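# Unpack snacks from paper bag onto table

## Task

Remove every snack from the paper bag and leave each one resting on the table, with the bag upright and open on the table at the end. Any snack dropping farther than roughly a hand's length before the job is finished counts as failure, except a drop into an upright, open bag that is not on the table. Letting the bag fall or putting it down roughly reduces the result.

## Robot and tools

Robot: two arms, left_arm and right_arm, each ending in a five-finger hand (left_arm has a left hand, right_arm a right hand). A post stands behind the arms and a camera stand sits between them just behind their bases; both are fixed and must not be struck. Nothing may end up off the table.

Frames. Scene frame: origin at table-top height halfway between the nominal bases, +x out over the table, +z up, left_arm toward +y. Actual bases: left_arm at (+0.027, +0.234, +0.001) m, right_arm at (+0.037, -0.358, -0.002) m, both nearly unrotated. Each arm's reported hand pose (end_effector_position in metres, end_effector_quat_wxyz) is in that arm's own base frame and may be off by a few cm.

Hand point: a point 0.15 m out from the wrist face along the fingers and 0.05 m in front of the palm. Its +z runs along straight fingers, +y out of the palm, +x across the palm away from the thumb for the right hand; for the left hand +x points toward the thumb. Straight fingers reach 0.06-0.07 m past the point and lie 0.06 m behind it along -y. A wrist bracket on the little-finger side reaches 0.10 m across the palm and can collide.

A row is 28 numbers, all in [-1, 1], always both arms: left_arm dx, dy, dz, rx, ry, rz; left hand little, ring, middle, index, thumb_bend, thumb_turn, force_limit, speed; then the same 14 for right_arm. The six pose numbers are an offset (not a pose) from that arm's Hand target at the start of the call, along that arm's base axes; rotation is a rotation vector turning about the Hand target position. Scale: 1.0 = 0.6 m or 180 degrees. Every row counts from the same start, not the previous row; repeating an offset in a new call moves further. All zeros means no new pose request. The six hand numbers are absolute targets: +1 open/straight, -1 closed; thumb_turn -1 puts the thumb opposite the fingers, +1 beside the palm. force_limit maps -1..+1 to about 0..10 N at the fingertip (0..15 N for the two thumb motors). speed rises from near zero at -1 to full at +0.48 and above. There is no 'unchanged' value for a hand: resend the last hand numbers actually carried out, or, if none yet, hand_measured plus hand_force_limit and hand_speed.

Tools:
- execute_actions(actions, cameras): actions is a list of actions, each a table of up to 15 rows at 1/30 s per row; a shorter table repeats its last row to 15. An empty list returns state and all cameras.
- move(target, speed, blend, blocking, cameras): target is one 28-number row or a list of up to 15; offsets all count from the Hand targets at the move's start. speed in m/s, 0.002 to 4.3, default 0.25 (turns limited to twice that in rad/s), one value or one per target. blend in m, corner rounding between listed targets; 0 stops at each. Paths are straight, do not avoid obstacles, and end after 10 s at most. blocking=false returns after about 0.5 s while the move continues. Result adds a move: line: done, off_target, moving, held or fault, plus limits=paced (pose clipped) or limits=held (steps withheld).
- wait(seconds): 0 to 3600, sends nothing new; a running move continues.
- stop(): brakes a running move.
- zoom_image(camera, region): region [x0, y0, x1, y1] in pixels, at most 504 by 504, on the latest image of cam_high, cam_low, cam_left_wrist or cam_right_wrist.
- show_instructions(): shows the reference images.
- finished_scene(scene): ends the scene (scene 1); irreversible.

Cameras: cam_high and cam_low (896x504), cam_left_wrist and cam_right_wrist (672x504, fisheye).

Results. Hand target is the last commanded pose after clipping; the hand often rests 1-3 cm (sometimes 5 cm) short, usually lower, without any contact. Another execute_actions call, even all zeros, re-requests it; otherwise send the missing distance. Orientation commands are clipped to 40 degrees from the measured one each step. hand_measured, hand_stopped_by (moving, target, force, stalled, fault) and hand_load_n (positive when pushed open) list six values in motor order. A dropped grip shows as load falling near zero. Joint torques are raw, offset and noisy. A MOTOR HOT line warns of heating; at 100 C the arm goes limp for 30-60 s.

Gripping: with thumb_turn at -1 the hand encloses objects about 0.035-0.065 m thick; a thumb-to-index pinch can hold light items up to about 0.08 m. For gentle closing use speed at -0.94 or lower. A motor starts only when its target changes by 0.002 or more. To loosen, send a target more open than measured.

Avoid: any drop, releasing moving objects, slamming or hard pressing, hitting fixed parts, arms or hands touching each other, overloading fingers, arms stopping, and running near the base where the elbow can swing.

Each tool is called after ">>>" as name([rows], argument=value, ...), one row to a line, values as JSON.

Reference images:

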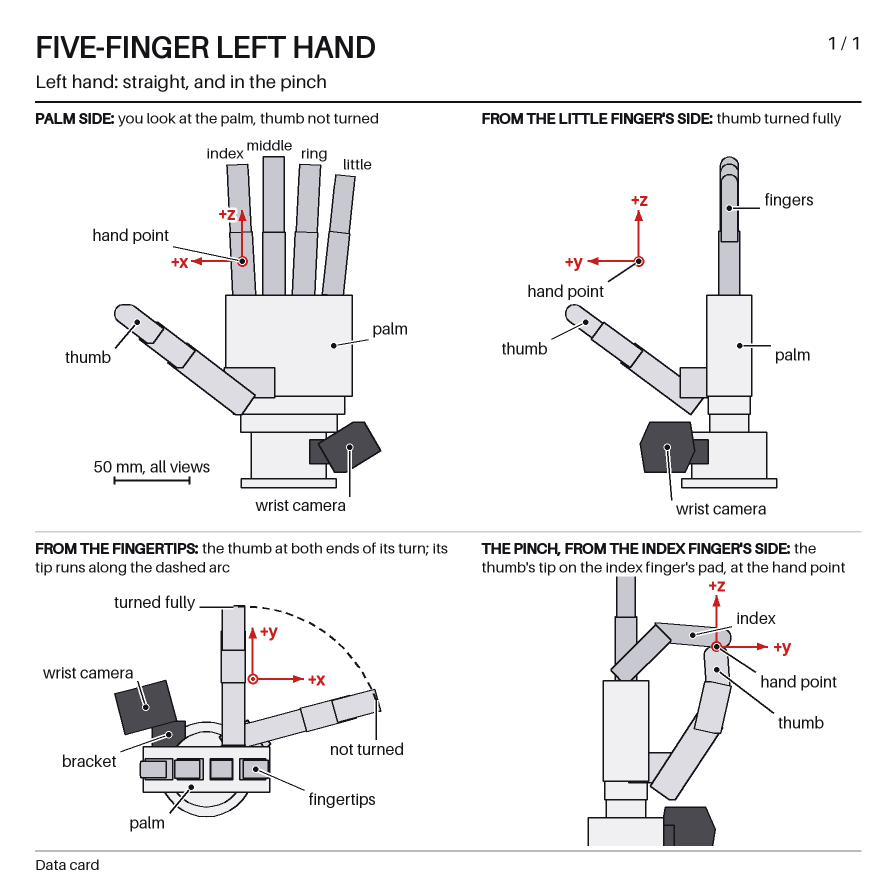

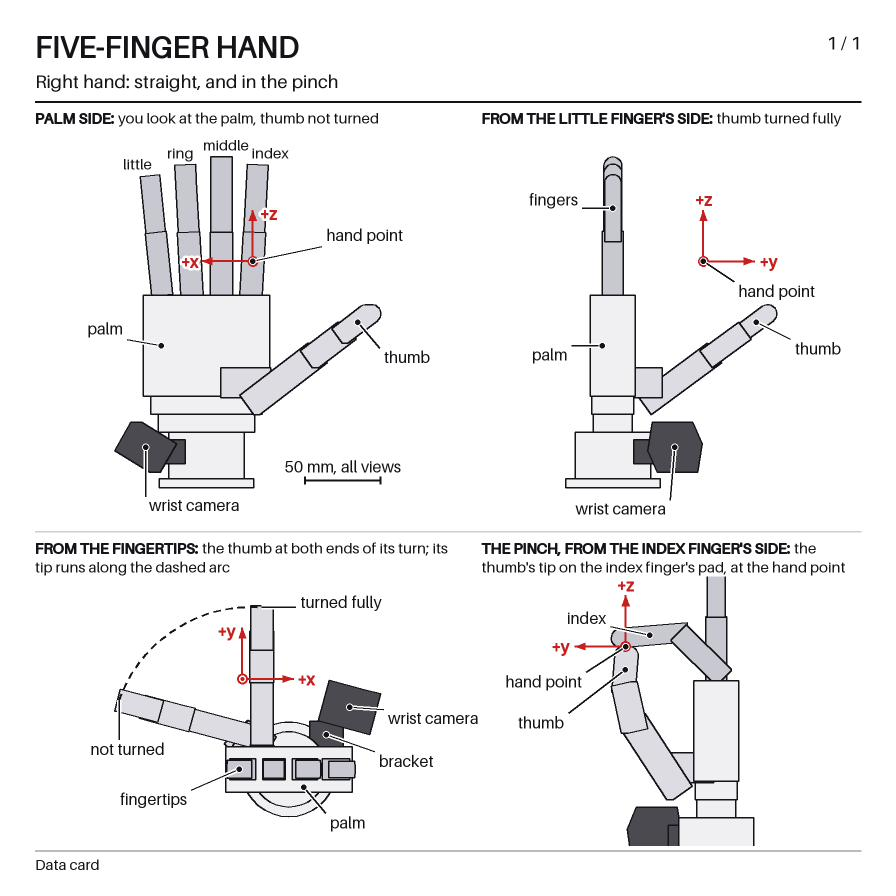

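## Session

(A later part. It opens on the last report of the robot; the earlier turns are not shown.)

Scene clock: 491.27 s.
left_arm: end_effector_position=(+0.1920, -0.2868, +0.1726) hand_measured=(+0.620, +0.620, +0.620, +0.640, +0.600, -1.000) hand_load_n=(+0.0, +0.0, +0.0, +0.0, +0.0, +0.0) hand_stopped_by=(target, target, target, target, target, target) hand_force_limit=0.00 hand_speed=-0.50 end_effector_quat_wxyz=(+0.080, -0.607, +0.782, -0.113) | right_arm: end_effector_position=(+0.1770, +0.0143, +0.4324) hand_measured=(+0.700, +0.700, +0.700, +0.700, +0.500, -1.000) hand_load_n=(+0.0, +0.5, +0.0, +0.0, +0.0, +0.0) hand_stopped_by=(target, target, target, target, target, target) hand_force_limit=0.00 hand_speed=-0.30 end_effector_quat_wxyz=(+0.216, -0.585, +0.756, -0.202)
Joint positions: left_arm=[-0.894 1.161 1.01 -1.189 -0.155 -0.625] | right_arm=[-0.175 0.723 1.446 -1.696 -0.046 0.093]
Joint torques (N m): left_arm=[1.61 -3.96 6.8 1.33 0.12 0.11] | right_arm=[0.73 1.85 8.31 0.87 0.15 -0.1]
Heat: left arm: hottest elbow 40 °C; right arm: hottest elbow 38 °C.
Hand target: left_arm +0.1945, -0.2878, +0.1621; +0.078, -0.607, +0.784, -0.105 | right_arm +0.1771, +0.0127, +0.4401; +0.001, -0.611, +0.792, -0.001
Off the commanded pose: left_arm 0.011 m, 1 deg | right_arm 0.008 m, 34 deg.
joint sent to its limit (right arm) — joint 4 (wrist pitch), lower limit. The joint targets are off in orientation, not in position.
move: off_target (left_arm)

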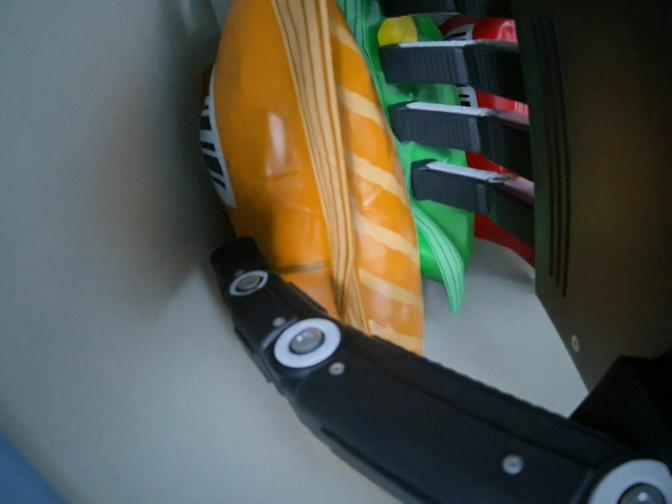

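>>> move(target=[0,0,0,0,0,0,0.2,0.2,0.0,0.0,0.1,-1,-0.5,-0.7,0,0,0,0,0,0,0.7,0.7,0.7,0.7,0.5,-1,0,-0.3], speed=0.06, cameras=["cam_left_wrist"])

Scene clock: 497.07 s.
left_arm: end_effector_position=(+0.1924, -0.2873, +0.1692) hand_measured=(+0.200, +0.200, +0.000, +0.000, +0.100, -1.000) hand_load_n=(+0.0, +0.0, +0.5, +0.5, +1.0, +0.0) hand_stopped_by=(target, target, target, target, target, target) hand_force_limit=-0.50 hand_speed=-0.70 end_effector_quat_wxyz=(+0.080, -0.607, +0.783, -0.111) | right_arm: end_effector_position=(+0.1770, +0.0143, +0.4324) hand_measured=(+0.700, +0.700, +0.700, +0.700, +0.500, -1.000) hand_load_n=(+0.0, +0.0, +0.0, +0.0, +0.0, +0.0) hand_stopped_by=(target, target, target, target, target, target) hand_force_limit=0.00 hand_speed=-0.30 end_effector_quat_wxyz=(+0.216, -0.585, +0.756, -0.202)
Joint positions: left_arm=[-0.894 1.167 1.006 -1.183 -0.155 -0.625] | right_arm=[-0.175 0.723 1.446 -1.696 -0.046 0.093]
Joint torques (N m): left_arm=[2.2 -4.54 7.01 0.94 0.15 0.11] | right_arm=[0.79 1.85 8.32 0.87 0.15 -0.1]
Heat: left arm: hottest elbow 40 °C; right arm: hottest elbow 38 °C.
Hand target: left_arm +0.1945, -0.2878, +0.1620; +0.078, -0.607, +0.784, -0.105 | right_arm +0.1771, +0.0127, +0.4401; +0.001, -0.611, +0.792, -0.001
Off the commanded pose: left_arm 0.007 m, 1 deg | right_arm 0.008 m, 34 deg.
joint sent to its limit (right arm) — joint 4 (wrist pitch), lower limit. The joint targets are off in orientation, not in position.
move: done

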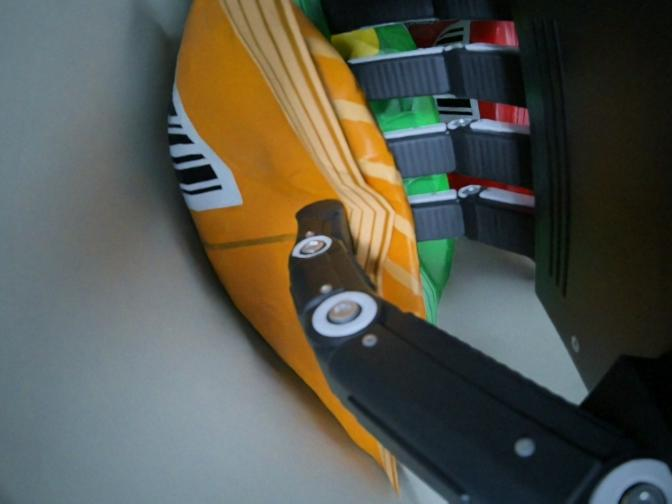

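>>> move(target=[0,0,0,0,0,0,0.0,0.0,-0.4,-0.4,-0.2,-1,-0.3,-0.7,0,0,0,0,0,0,0.7,0.7,0.7,0.7,0.5,-1,0,-0.3], speed=0.06, cameras=["cam_left_wrist"])

Scene clock: 499.77 s.
left_arm: end_effector_position=(+0.1918, -0.2865, +0.1663) hand_measured=(+0.000, +0.000, -0.190, -0.218, -0.022, -1.000) hand_load_n=(+0.0, +0.0, +4.0, +4.5, +5.0, +0.0) hand_stopped_by=(target, target, force, force, force, target) hand_force_limit=-0.30 hand_speed=-0.70 end_effector_quat_wxyz=(+0.080, -0.607, +0.783, -0.107) | right_arm: end_effector_position=(+0.1770, +0.0143, +0.4324) hand_measured=(+0.700, +0.700, +0.700, +0.700, +0.500, -1.000) hand_load_n=(+0.0, +0.0, -0.5, +0.0, +0.5, +0.0) hand_stopped_by=(target, target, target, target, target, target) hand_force_limit=0.00 hand_speed=-0.30 end_effector_quat_wxyz=(+0.216, -0.585, +0.756, -0.202)
Joint positions: left_arm=[-0.894 1.172 1.003 -1.183 -0.155 -0.625] | right_arm=[-0.175 0.723 1.446 -1.696 -0.046 0.093]
Joint torques (N m): left_arm=[1.85 -5.36 7.41 1.1 0.16 0.09] | right_arm=[0.73 1.85 8.32 0.87 0.15 -0.09]
Heat: left arm: hottest elbow 40 °C; right arm: hottest elbow 38 °C.
Hand target: left_arm +0.1945, -0.2878, +0.1620; +0.078, -0.607, +0.784, -0.105 | right_arm +0.1771, +0.0127, +0.4401; +0.001, -0.611, +0.792, -0.001
Off the commanded pose: left_arm 0.005 m, 0 deg | right_arm 0.008 m, 34 deg.
joint sent to its limit (right arm) — joint 4 (wrist pitch), lower limit. The joint targets are off in orientation, not in position.
move: done

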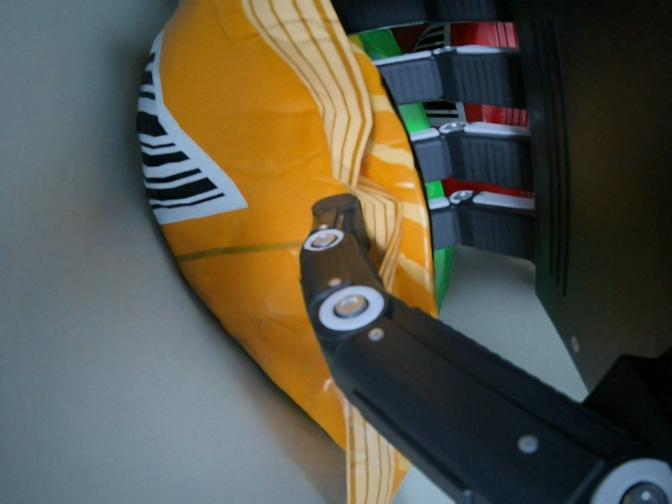

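>>> move(target=[0,0,0.2,0,0,0,0.0,0.0,-0.4,-0.4,-0.2,-1,-0.3,-0.7,0,0,0,0,0,0,0.7,0.7,0.7,0.7,0.5,-1,0,-0.3], speed=0.08, cameras=["cam_left_wrist","cam_high","cam_low"])

Scene clock: 504.97 s.
left_arm: end_effector_position=(+0.1895, -0.2839, +0.2673) hand_measured=(+0.000, +0.000, -0.190, -0.218, -0.022, -1.000) hand_load_n=(+0.0, +0.0, +4.0, +5.0, +5.0, +0.0) hand_stopped_by=(target, target, force, force, force, target) hand_force_limit=-0.30 hand_speed=-0.70 end_effector_quat_wxyz=(+0.079, -0.607, +0.785, -0.094) | right_arm: end_effector_position=(+0.1770, +0.0143, +0.4324) hand_measured=(+0.700, +0.700, +0.700, +0.700, +0.500, -1.000) hand_load_n=(+0.0, +0.0, +0.0, +0.0, +0.0, +0.0) hand_stopped_by=(target, target, target, target, target, target) hand_force_limit=0.00 hand_speed=-0.30 end_effector_quat_wxyz=(+0.216, -0.585, +0.756, -0.202)
Joint positions: left_arm=[-0.894 1.172 1.27 -1.476 -0.155 -0.625] | right_arm=[-0.175 0.723 1.446 -1.696 -0.046 0.093]
Joint torques (N m): left_arm=[1.67 -6.01 10.22 0.14 0.11 0.11] | right_arm=[0.73 1.85 8.32 0.87 0.15 -0.09]
Heat: left arm: hottest elbow 40 °C; right arm: hottest elbow 38 °C.
Hand target: left_arm +0.1945, -0.2879, +0.2821; +0.078, -0.607, +0.784, -0.105 | right_arm +0.1771, +0.0127, +0.4401; +0.001, -0.611, +0.792, -0.001
Off the commanded pose: left_arm 0.016 m, 1 deg | right_arm 0.008 m, 34 deg.
joint sent to its limit (right arm) — joint 4 (wrist pitch), lower limit. The joint targets are off in orientation, not in position.
move: off_target (left_arm)
Images, in order (width x height): cam_high 896x504, cam_low 896x504, cam_left_wrist 672x504.

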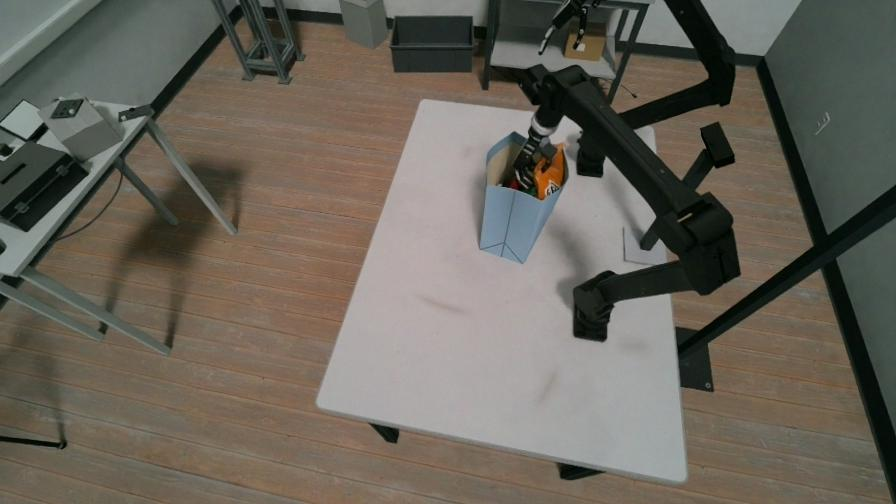

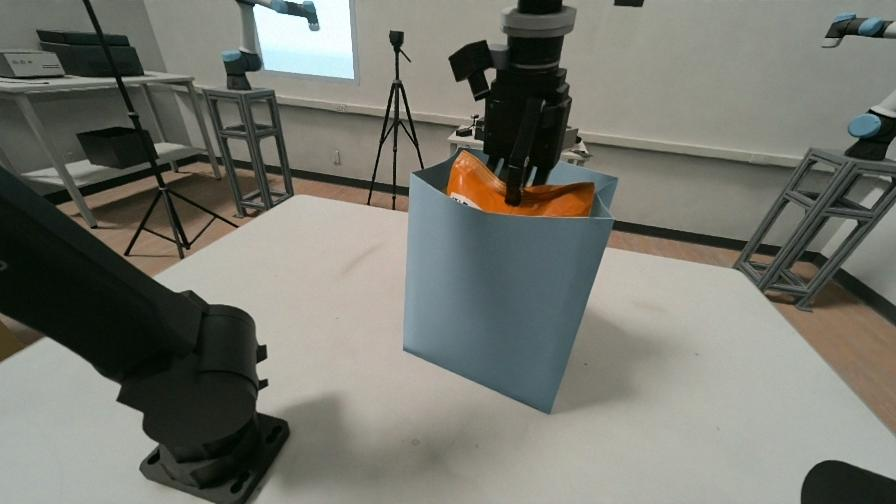

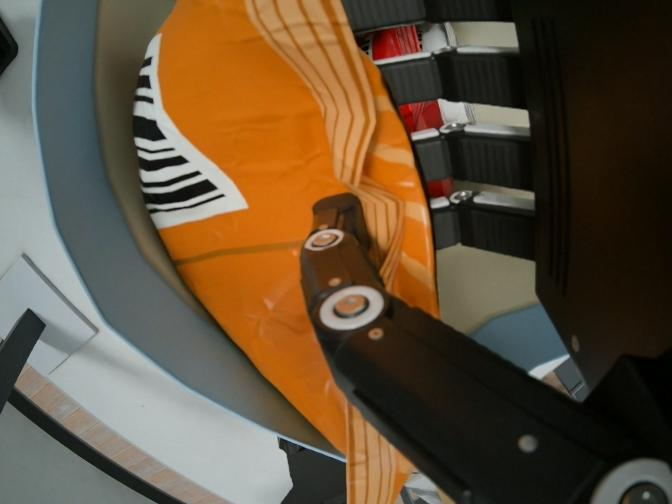

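>>> move(target=[0.03,-0.005,0.12,0,0,0,0.0,0.0,-0.4,-0.4,-0.2,-1,-0.3,-0.7,0,0,0,0,0,0,0.7,0.7,0.7,0.7,0.5,-1,0,-0.3], speed=0.08, cameras=["cam_left_wrist","cam_high","cam_low"])

Scene clock: 509.77 s.
left_arm: end_effector_position=(+0.2070, -0.2880, +0.3431) hand_measured=(+0.000, +0.000, -0.190, -0.218, -0.022, -1.000) hand_load_n=(+0.0, +0.0, +4.0, +5.0, +4.5, +0.0) hand_stopped_by=(target, target, force, force, force, target) hand_force_limit=-0.30 hand_speed=-0.70 end_effector_quat_wxyz=(+0.079, -0.607, +0.785, -0.098) | right_arm: end_effector_position=(+0.1770, +0.0143, +0.4324) hand_measured=(+0.700, +0.700, +0.700, +0.700, +0.500, -1.000) hand_load_n=(+0.0, +0.0, +0.0, +0.0, +0.0, +0.0) hand_stopped_by=(target, target, target, target, target, target) hand_force_limit=0.00 hand_speed=-0.30 end_effector_quat_wxyz=(+0.216, -0.585, +0.756, -0.202)
Joint positions: left_arm=[-0.862 1.239 1.526 -1.651 -0.148 -0.593] | right_arm=[-0.175 0.723 1.446 -1.696 -0.046 0.093]
Joint torques (N m): left_arm=[1.67 -5.89 9.99 0.14 0.12 0.12] | right_arm=[0.85 1.79 8.32 0.85 0.15 -0.09]
Heat: left arm: hottest elbow 40 °C; right arm: hottest elbow 38 °C.
Hand target: left_arm +0.2125, -0.2908, +0.3541; +0.079, -0.607, +0.784, -0.105 | right_arm +0.1771, +0.0127, +0.4401; +0.001, -0.611, +0.792, -0.001
Off the commanded pose: left_arm 0.013 m, 1 deg | right_arm 0.008 m, 34 deg.
joint sent to its limit (right arm) — joint 4 (wrist pitch), lower limit. The joint targets are off in orientation, not in position.
move: off_target (left_arm)
Images, in order (width x height): cam_high 896x504, cam_low 896x504, cam_left_wrist 672x504.

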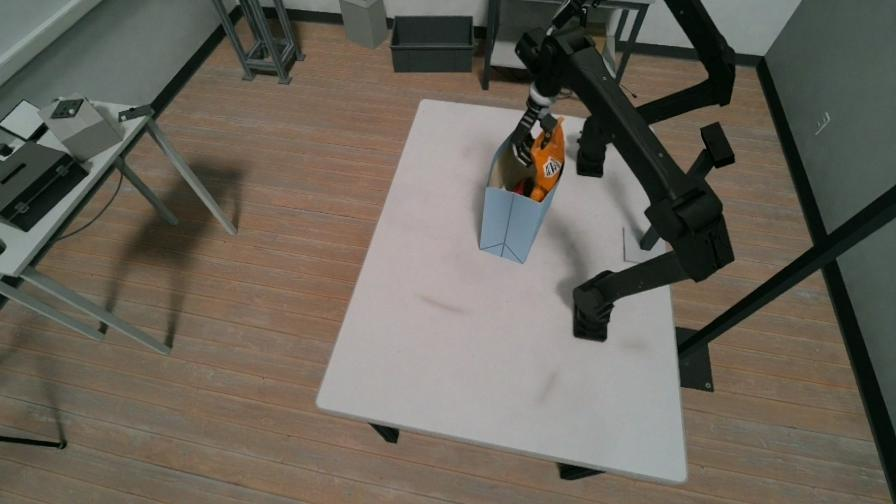

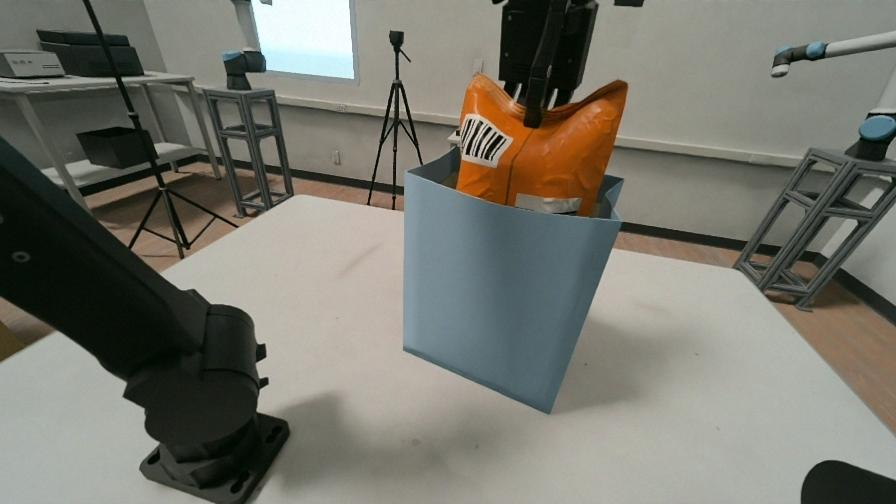

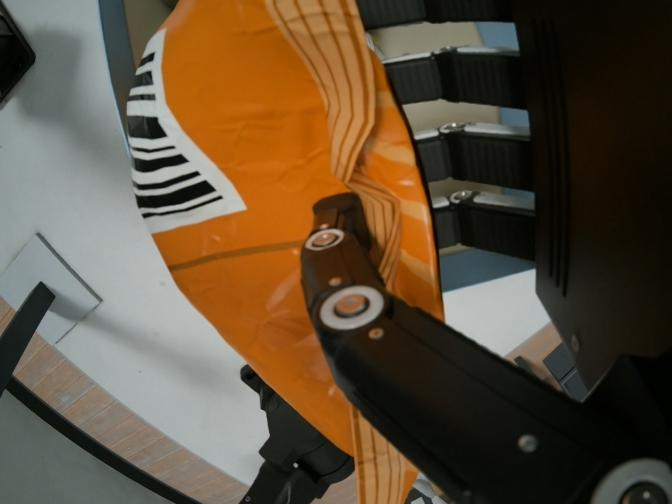

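>>> move(target=[0.02,0.0,0.2,0,0,0,0.0,0.0,-0.4,-0.4,-0.2,-1,-0.3,-0.7,0,0,0,0,0,0,0.7,0.7,0.7,0.7,0.5,-1,0,-0.3], speed=0.1, cameras=["cam_left_wrist","cam_high","cam_low"])

Scene clock: 513.47 s.
left_arm: end_effector_position=(+0.2251, -0.2949, +0.4569) hand_measured=(+0.000, +0.000, -0.190, -0.218, -0.022, -1.000) hand_load_n=(+0.0, +0.0, +3.5, +5.0, +4.5, +0.0) hand_stopped_by=(target, target, force, force, force, target) hand_force_limit=-0.30 hand_speed=-0.70 end_effector_quat_wxyz=(+0.075, -0.591, +0.772, -0.220) | right_arm: end_effector_position=(+0.1770, +0.0143, +0.4324) hand_measured=(+0.700, +0.700, +0.700, +0.700, +0.500, -1.000) hand_load_n=(+0.0, +0.0, +0.0, +0.0, +0.0, +0.0) hand_stopped_by=(target, target, target, target, target, target) hand_force_limit=0.00 hand_speed=-0.30 end_effector_quat_wxyz=(+0.216, -0.585, +0.756, -0.202)
Joint positions: left_arm=[-0.818 1.233 1.808 -1.688 -0.102 -0.53] | right_arm=[-0.175 0.723 1.446 -1.696 -0.046 0.093]
Joint torques (N m): left_arm=[1.73 -6.53 9.14 0.55 0.18 0.15] | right_arm=[0.79 1.85 8.32 0.84 0.15 -0.1]
Heat: left arm: hottest elbow 40 °C; right arm: hottest elbow 38 °C.
Hand target: left_arm +0.2246, -0.2908, +0.4741; +0.079, -0.607, +0.784, -0.105 | right_arm +0.1771, +0.0127, +0.4401; +0.001, -0.611, +0.792, -0.001
Off the commanded pose: left_arm 0.018 m, 13 deg | right_arm 0.008 m, 34 deg.
joint sent to its limit (left arm) — joint 4 (wrist pitch), lower limit. The joint targets are off in orientation, not in position.
joint sent to its limit (right arm) — joint 4 (wrist pitch), lower limit. The joint targets are off in orientation, not in position.
move: off_target (left_arm)
Images, in order (width x height): cam_high 896x504, cam_low 896x504, cam_left_wrist 672x504.

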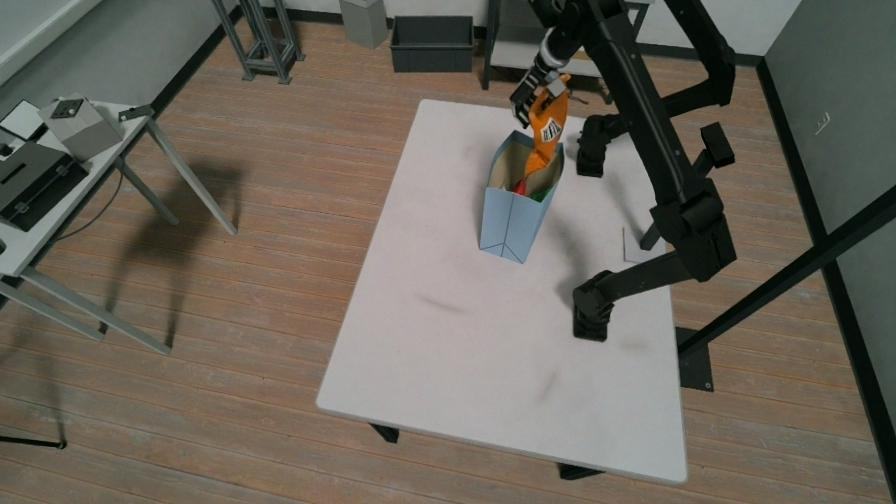

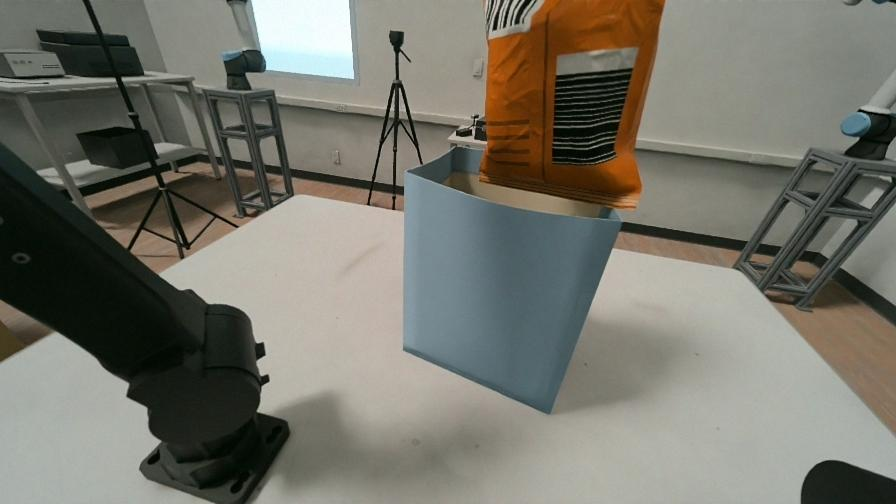

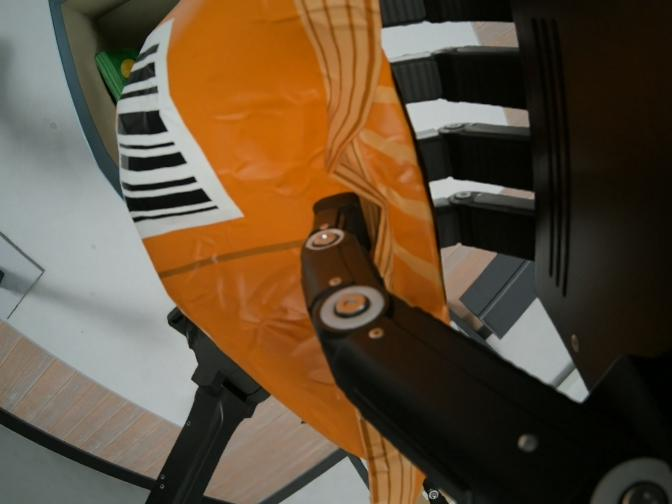

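>>> move([
  [0.0,0.0,0.1,0,0,0,0.0,0.0,-0.4,-0.4,-0.2,-1,-0.3,-0.7,0,0,0,0,0,0,0.7,0.7,0.7,0.7,0.5,-1,0,-0.3],
  [0.08,0.35,0.1,0,0,0,0.0,0.0,-0.4,-0.4,-0.2,-1,-0.3,-0.7,0,0,0,0,0,0,0.7,0.7,0.7,0.7,0.5,-1,0,-0.3],
], speed=0.12, cameras=["cam_left_wrist","cam_high","cam_low"])

Scene clock: 520.70 s.
left_arm: end_effector_position=(+0.2803, -0.0816, +0.5296) hand_measured=(+0.000, +0.000, -0.190, -0.218, -0.022, -1.000) hand_load_n=(+0.0, +0.0, +3.5, +5.0, +4.5, +0.0) hand_stopped_by=(target, target, force, force, force, target) hand_force_limit=-0.30 hand_speed=-0.70 end_effector_quat_wxyz=(+0.207, -0.585, +0.736, -0.272) | right_arm: end_effector_position=(+0.1770, +0.0143, +0.4324) hand_measured=(+0.700, +0.700, +0.700, +0.700, +0.500, -1.000) hand_load_n=(+0.0, +0.0, +0.0, +0.0, +0.0, +0.0) hand_stopped_by=(target, target, target, target, target, target) hand_force_limit=0.00 hand_speed=-0.30 end_effector_quat_wxyz=(+0.216, -0.585, +0.756, -0.202)
Joint positions: left_arm=[-0.144 1.081 1.892 -1.688 0.067 0.06] | right_arm=[-0.175 0.723 1.446 -1.696 -0.046 0.093]
Joint torques (N m): left_arm=[0.44 -3.08 6.23 0.9 0.07 0.12] | right_arm=[0.79 1.79 8.32 0.88 0.15 -0.09]
Heat: left arm: hottest elbow 40 °C; right arm: hottest elbow 38 °C.
Hand target: left_arm +0.2725, -0.0808, +0.5341; +0.079, -0.606, +0.784, -0.105 | right_arm +0.1771, +0.0127, +0.4401; +0.001, -0.611, +0.792, -0.001
Off the commanded pose: left_arm 0.009 m, 25 deg | right_arm 0.008 m, 34 deg.
joint sent to its limit (left arm) — joint 4 (wrist pitch), lower limit. The joint targets are off in orientation, not in position.
joint sent to its limit (right arm) — joint 4 (wrist pitch), lower limit. The joint targets are off in orientation, not in position.
move: off_target (left_arm)
Images, in order (width x height): cam_high 896x504, cam_low 896x504, cam_left_wrist 672x504.

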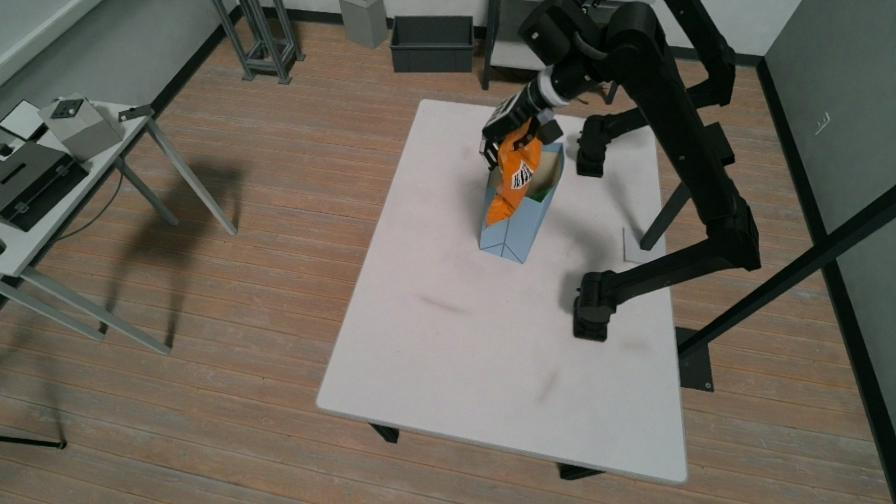

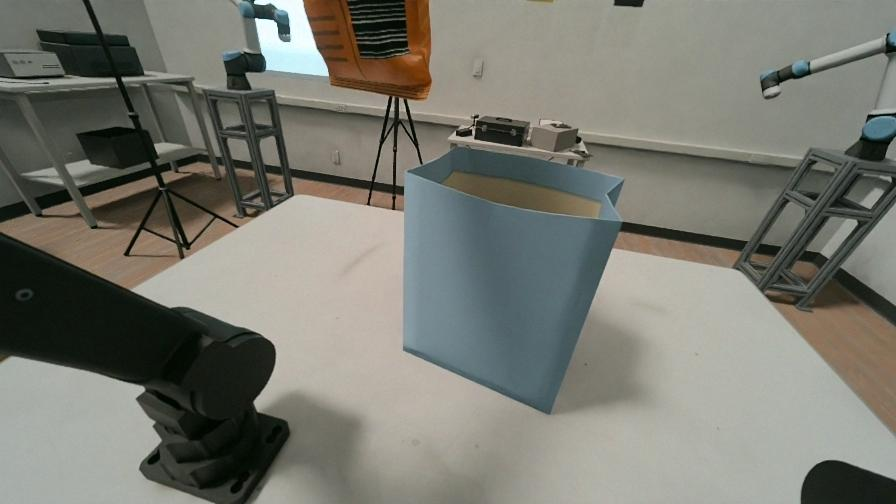

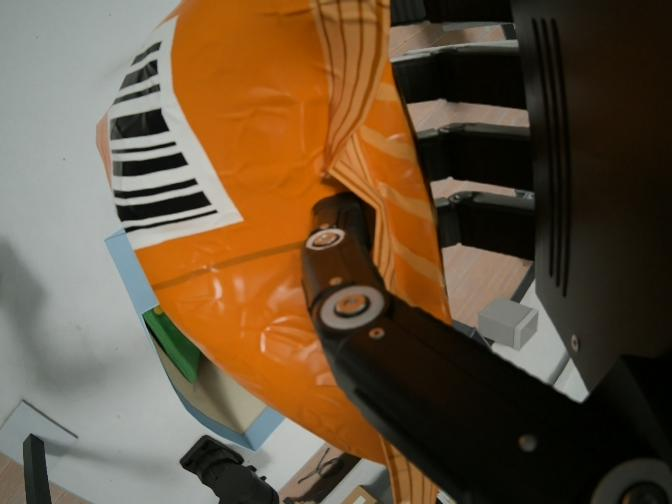

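>>> move(target=[0.0125,0.301,-0.08,0.011,-0.337,0.165,0.0,0.0,-0.4,-0.4,-0.2,-1,-0.3,-0.7,0,0,0,0,0,0,0.7,0.7,0.7,0.7,0.5,-1,0,-0.3], speed=0.15, cameras=["cam_left_wrist","cam_high","cam_low"])

Scene clock: 537.63 s.
left_arm: end_effector_position=(+0.2807, +0.0997, +0.4757) hand_measured=(+0.000, +0.000, -0.190, -0.218, -0.022, -1.000) hand_load_n=(+0.0, +0.0, +3.0, +5.0, +3.5, +0.5) hand_stopped_by=(target, target, force, force, force, target) hand_force_limit=-0.30 hand_speed=-0.70 end_effector_quat_wxyz=(-0.478, +0.650, -0.475, +0.350) | right_arm: end_effector_position=(+0.1770, +0.0143, +0.4324) hand_measured=(+0.700, +0.700, +0.700, +0.700, +0.500, -1.000) hand_load_n=(+0.0, +0.0, +0.0, -0.5, +0.0, +0.0) hand_stopped_by=(target, target, target, target, target, target) hand_force_limit=0.00 hand_speed=-0.30 end_effector_quat_wxyz=(+0.216, -0.585, +0.756, -0.202)
Joint positions: left_arm=[0.615 0.604 1.194 -0.906 0.292 0.093] | right_arm=[-0.175 0.723 1.446 -1.696 -0.046 0.093]
Joint torques (N m): left_arm=[1.55 1.14 7.17 2.84 0.32 0.05] | right_arm=[0.85 1.85 8.32 0.87 0.15 -0.09]
Heat: left arm: hottest elbow 40 °C; right arm: hottest elbow 38 °C.
Hand target: left_arm +0.2800, +0.0998, +0.4861; -0.492, +0.642, -0.466, +0.358 | right_arm +0.1771, +0.0127, +0.4401; +0.001, -0.611, +0.792, -0.001
Off the commanded pose: left_arm 0.010 m, 2 deg | right_arm 0.008 m, 34 deg.
joint sent to its limit (right arm) — joint 4 (wrist pitch), lower limit. The joint targets are off in orientation, not in position.
move: done
Images, in order (width x height): cam_high 896x504, cam_low 896x504, cam_left_wrist 672x504.

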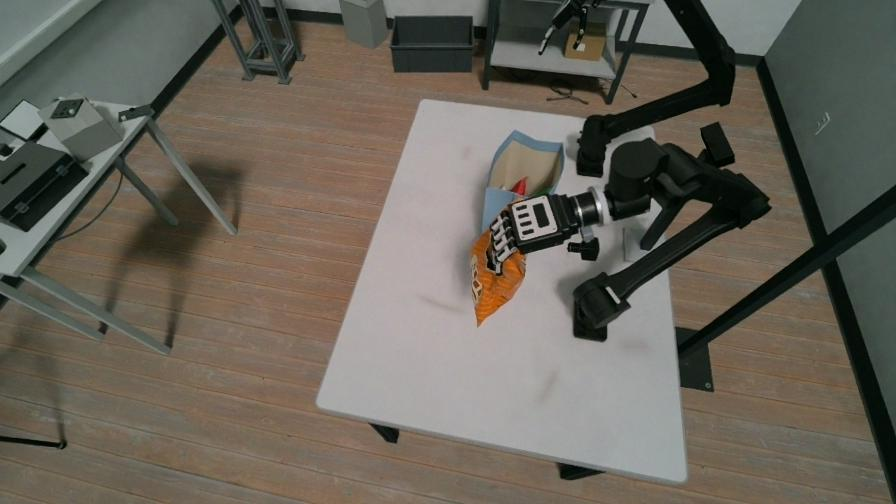

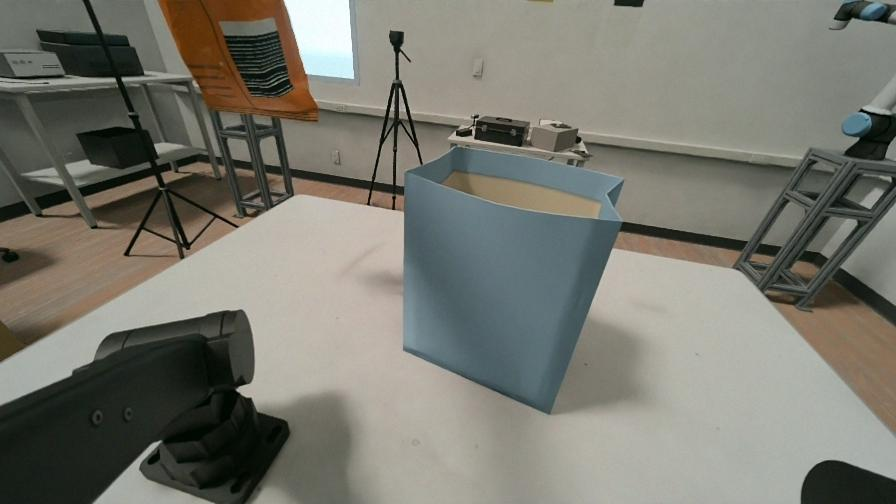

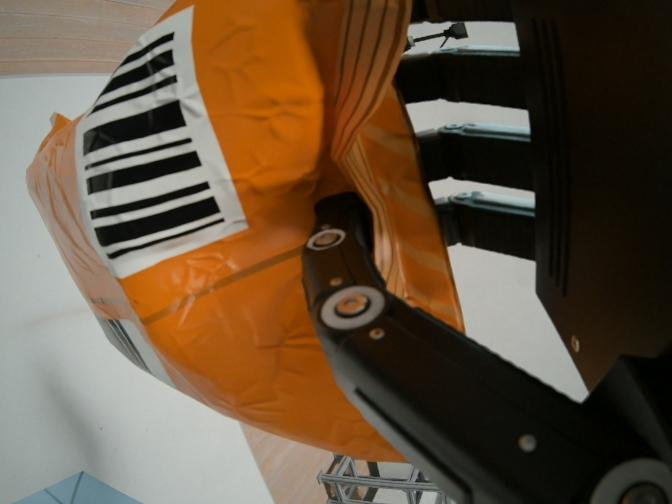

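>>> move(target=[0.033,0.05,-0.45,0,0,0,0.0,0.0,-0.4,-0.4,-0.2,-1,-0.3,-0.7,0,0,0,0,0,0,0.7,0.7,0.7,0.7,0.5,-1,0,-0.3], speed=0.15, cameras=["cam_left_wrist","cam_high","cam_low"])

Scene clock: 544.03 s.
left_arm: end_effector_position=(+0.2968, +0.1245, +0.2080) hand_measured=(+0.000, +0.000, -0.190, -0.218, -0.022, -1.000) hand_load_n=(+0.0, +0.0, +3.5, +5.0, +3.5, +0.0) hand_stopped_by=(target, target, force, force, force, target) hand_force_limit=-0.30 hand_speed=-0.70 end_effector_quat_wxyz=(-0.479, +0.651, -0.468, +0.357) | right_arm: end_effector_position=(+0.1770, +0.0143, +0.4324) hand_measured=(+0.700, +0.700, +0.700, +0.700, +0.500, -1.000) hand_load_n=(+0.5, +0.0, +0.0, +0.0, +0.0, +0.0) hand_stopped_by=(target, target, target, target, target, target) hand_force_limit=0.00 hand_speed=-0.30 end_effector_quat_wxyz=(+0.216, -0.585, +0.756, -0.202)
Joint positions: left_arm=[0.691 0.452 0.416 -0.275 0.367 0.098] | right_arm=[-0.175 0.723 1.446 -1.696 -0.046 0.093]
Joint torques (N m): left_arm=[1.79 1.67 8.75 2.99 0.3 0.13] | right_arm=[0.79 1.9 8.32 0.87 0.15 -0.1]
Heat: left arm: hottest elbow 40 °C; right arm: hottest elbow 38 °C.
Hand target: left_arm +0.2997, +0.1299, +0.2161; -0.492, +0.642, -0.466, +0.358 | right_arm +0.1771, +0.0127, +0.4401; +0.001, -0.611, +0.792, -0.001
Off the commanded pose: left_arm 0.010 m, 2 deg | right_arm 0.008 m, 34 deg.
joint sent to its limit (right arm) — joint 4 (wrist pitch), lower limit. The joint targets are off in orientation, not in position.
move: done
Images, in order (width x height): cam_high 896x504, cam_low 896x504, cam_left_wrist 672x504.

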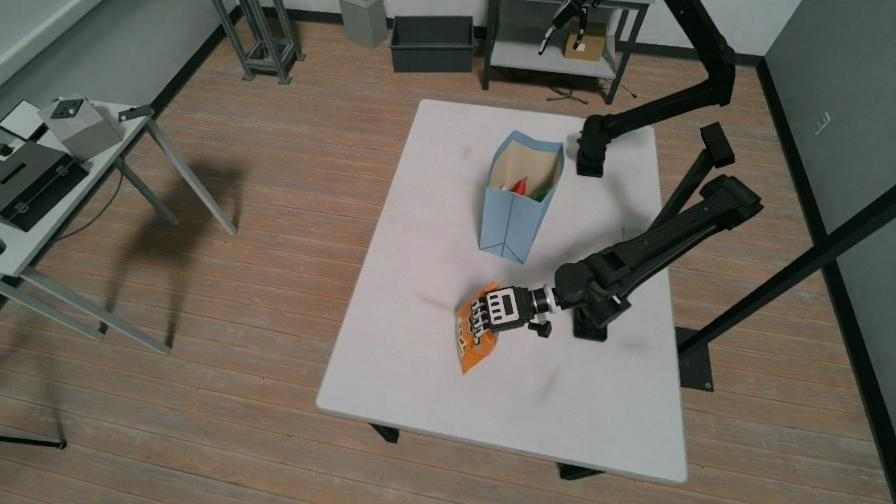

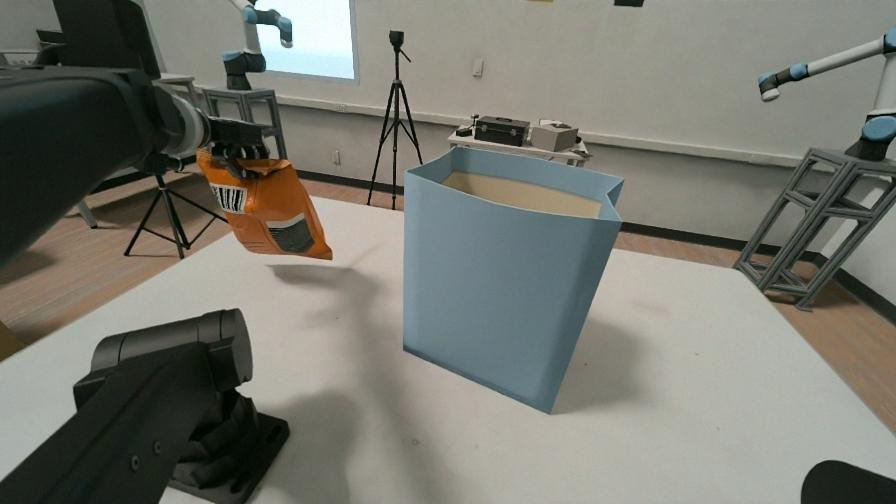

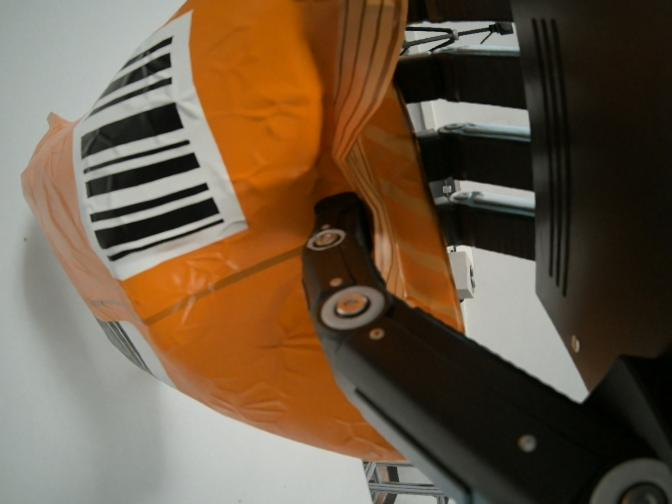

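>>> move(target=[-0.01,0.0,-0.2,0,0,0,0.0,0.0,-0.4,-0.4,-0.2,-1,-0.3,-0.7,0,0,0,0,0,0,0.7,0.7,0.7,0.7,0.5,-1,0,-0.3], speed=0.08, cameras=["cam_left_wrist","cam_high","cam_low"])

Scene clock: 548.73 s.
left_arm: end_effector_position=(+0.2931, +0.1264, +0.0945) hand_measured=(+0.000, +0.000, -0.190, -0.218, -0.022, -1.000) hand_load_n=(+0.0, +0.0, +3.5, +5.0, +4.0, +0.0) hand_stopped_by=(target, target, force, force, force, target) hand_force_limit=-0.30 hand_speed=-0.70 end_effector_quat_wxyz=(-0.485, +0.647, -0.467, +0.359) | right_arm: end_effector_position=(+0.1770, +0.0143, +0.4324) hand_measured=(+0.700, +0.700, +0.700, +0.700, +0.500, -1.000) hand_load_n=(+0.0, +0.0, +0.0, +0.0, +0.0, +0.0) hand_stopped_by=(target, target, target, target, target, target) hand_force_limit=0.00 hand_speed=-0.30 end_effector_quat_wxyz=(+0.216, -0.585, +0.756, -0.202)
Joint positions: left_arm=[0.716 0.609 0.13 0.181 0.391 0.105] | right_arm=[-0.175 0.723 1.446 -1.696 -0.046 0.093]
Joint torques (N m): left_arm=[2.08 1.73 7.5 2.65 0.27 0.09] | right_arm=[0.79 1.79 8.31 0.85 0.15 -0.09]
Heat: left arm: hottest elbow 40 °C; right arm: hottest elbow 38 °C.
Hand target: left_arm +0.2937, +0.1299, +0.0961; -0.492, +0.642, -0.466, +0.358 | right_arm +0.1771, +0.0127, +0.4401; +0.001, -0.611, +0.792, -0.001
Off the commanded pose: left_arm 0.004 m, 1 deg | right_arm 0.008 m, 34 deg.
joint sent to its limit (right arm) — joint 4 (wrist pitch), lower limit. The joint targets are off in orientation, not in position.
move: done
Images, in order (width x height): cam_high 896x504, cam_low 896x504, cam_left_wrist 672x504.

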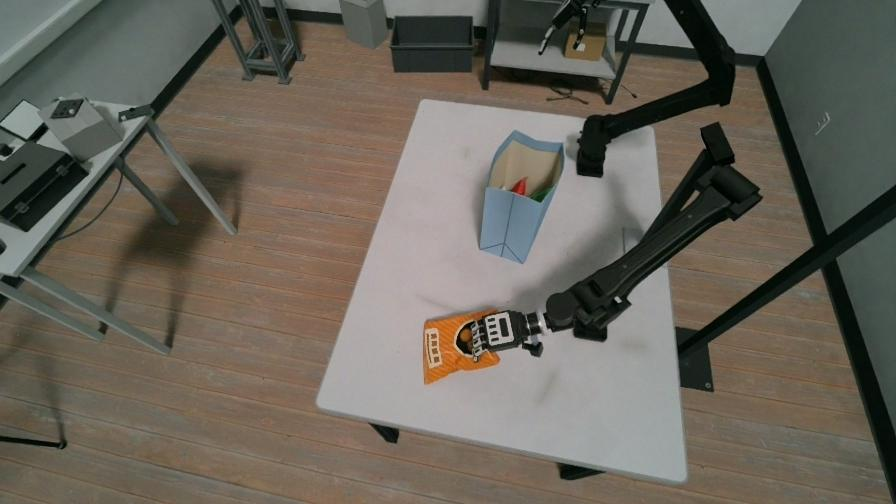

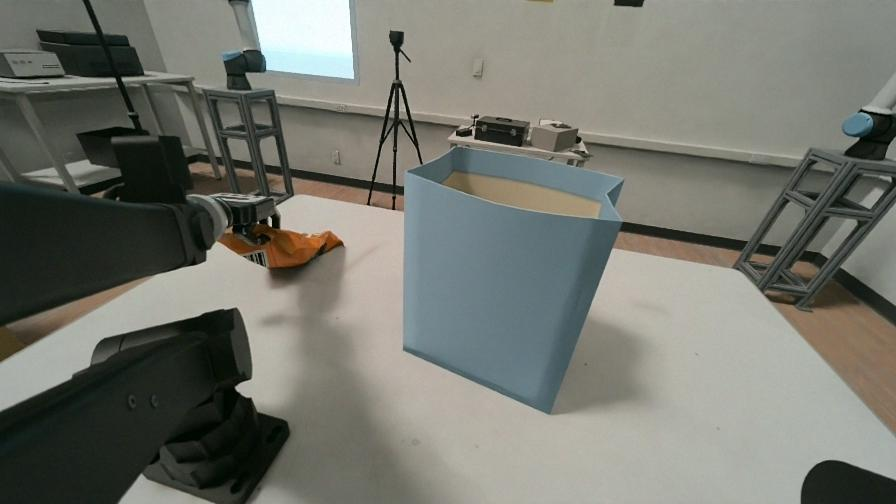

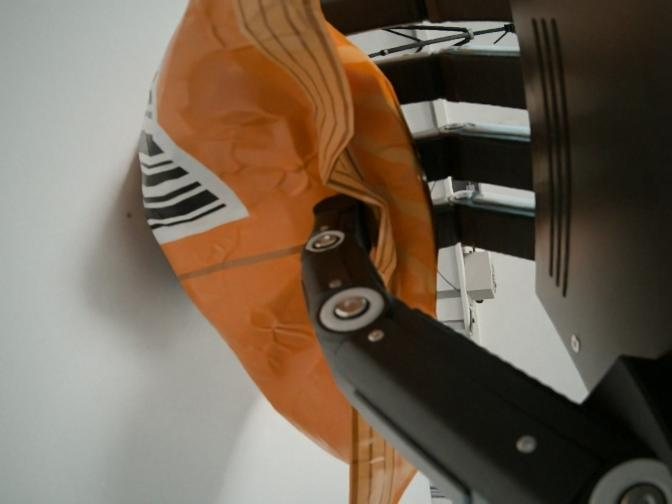

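>>> move(target=[-0.01,0.0,-0.07,0,0,0,0.0,0.0,-0.4,-0.4,-0.2,-1,-0.3,-0.7,0,0,0,0,0,0,0.7,0.7,0.7,0.7,0.5,-1,0,-0.3], speed=0.06, cameras=["cam_left_wrist","cam_high","cam_low"])

>>> zoom_image(camera="cam_low", region=[100, 120, 400, 340])

Scene clock: 553.10 s.
left_arm: end_effector_position=(+0.2904, +0.1284, +0.0583) hand_measured=(+0.000, +0.000, -0.190, -0.218, -0.022, -1.000) hand_load_n=(+0.0, +0.0, +4.0, +4.5, +4.5, +0.0) hand_stopped_by=(target, target, force, force, force, target) hand_force_limit=-0.30 hand_speed=-0.70 end_effector_quat_wxyz=(-0.491, +0.641, -0.465, +0.362) | right_arm: end_effector_position=(+0.1770, +0.0143, +0.4324) hand_measured=(+0.700, +0.700, +0.700, +0.700, +0.500, -1.000) hand_load_n=(+0.0, +0.0, +0.0, +0.0, +0.0, +0.0) hand_stopped_by=(target, target, target, target, target, target) hand_force_limit=0.00 hand_speed=-0.30 end_effector_quat_wxyz=(+0.216, -0.585, +0.756, -0.202)
Joint positions: left_arm=[0.739 0.82 0.046 0.491 0.416 0.11] | right_arm=[-0.175 0.723 1.446 -1.696 -0.046 0.093]
Joint torques (N m): left_arm=[1.61 1.2 5.76 2.66 0.23 0.13] | right_arm=[0.79 1.85 8.32 0.87 0.16 -0.1]
Heat: left arm: hottest elbow 40 °C; right arm: hottest elbow 38 °C.
Hand target: left_arm +0.2877, +0.1298, +0.0541; -0.492, +0.642, -0.466, +0.358 | right_arm +0.1771, +0.0127, +0.4401; +0.001, -0.611, +0.792, -0.001
Off the commanded pose: left_arm 0.005 m, 0 deg | right_arm 0.008 m, 34 deg.
joint sent to its limit (right arm) — joint 4 (wrist pitch), lower limit. The joint targets are off in orientation, not in position.
move: done
Images, in order (width x height): cam_high 896x504, cam_low 896x504, cam_left_wrist 672x504.

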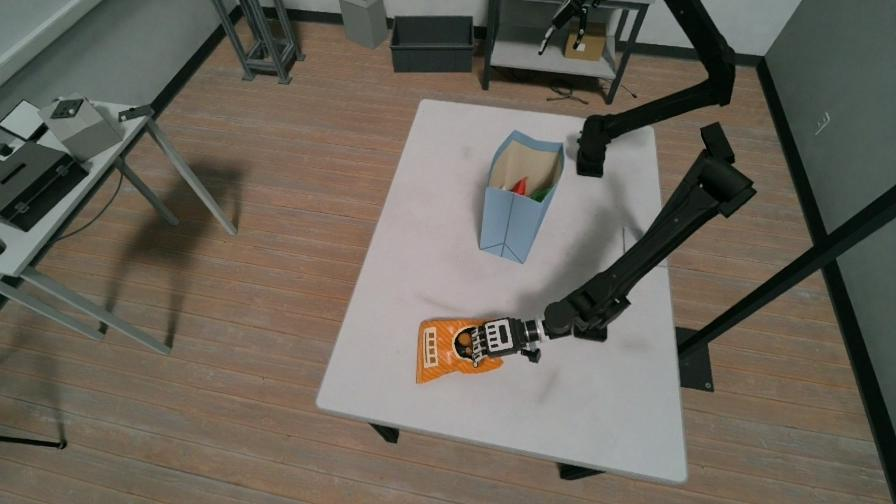

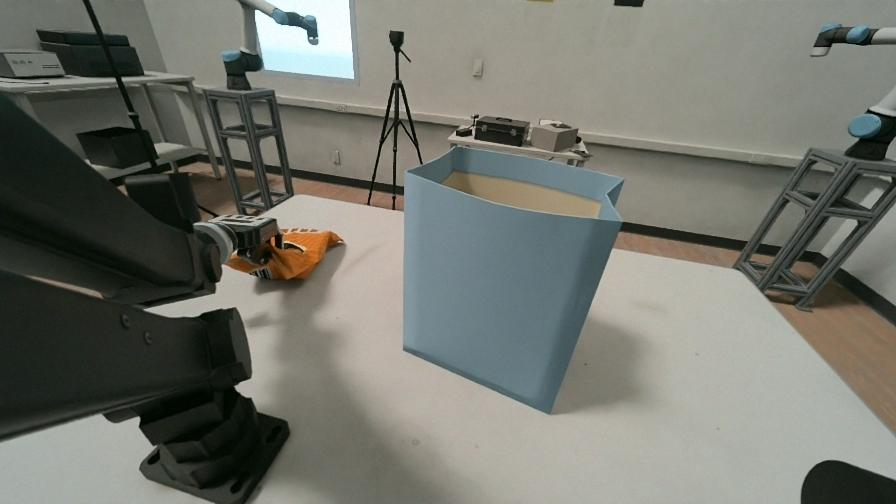

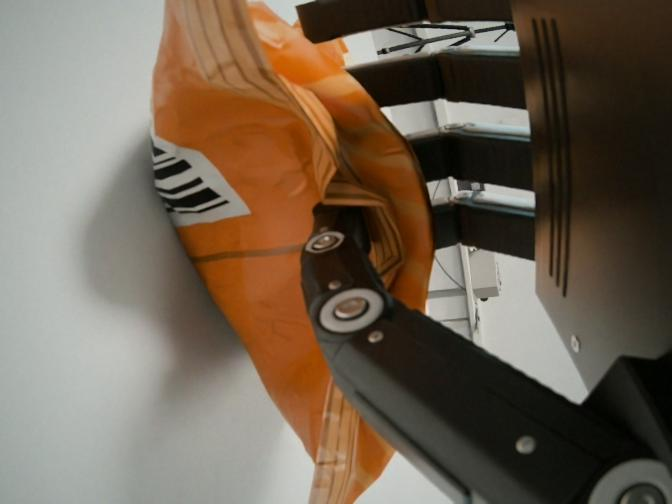

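Scaled by 1.680 from the camera's image (finer frame: 1280x720).

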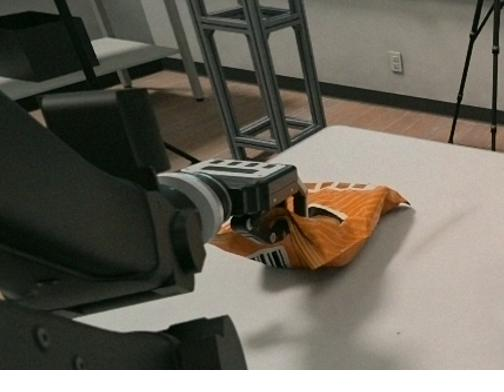

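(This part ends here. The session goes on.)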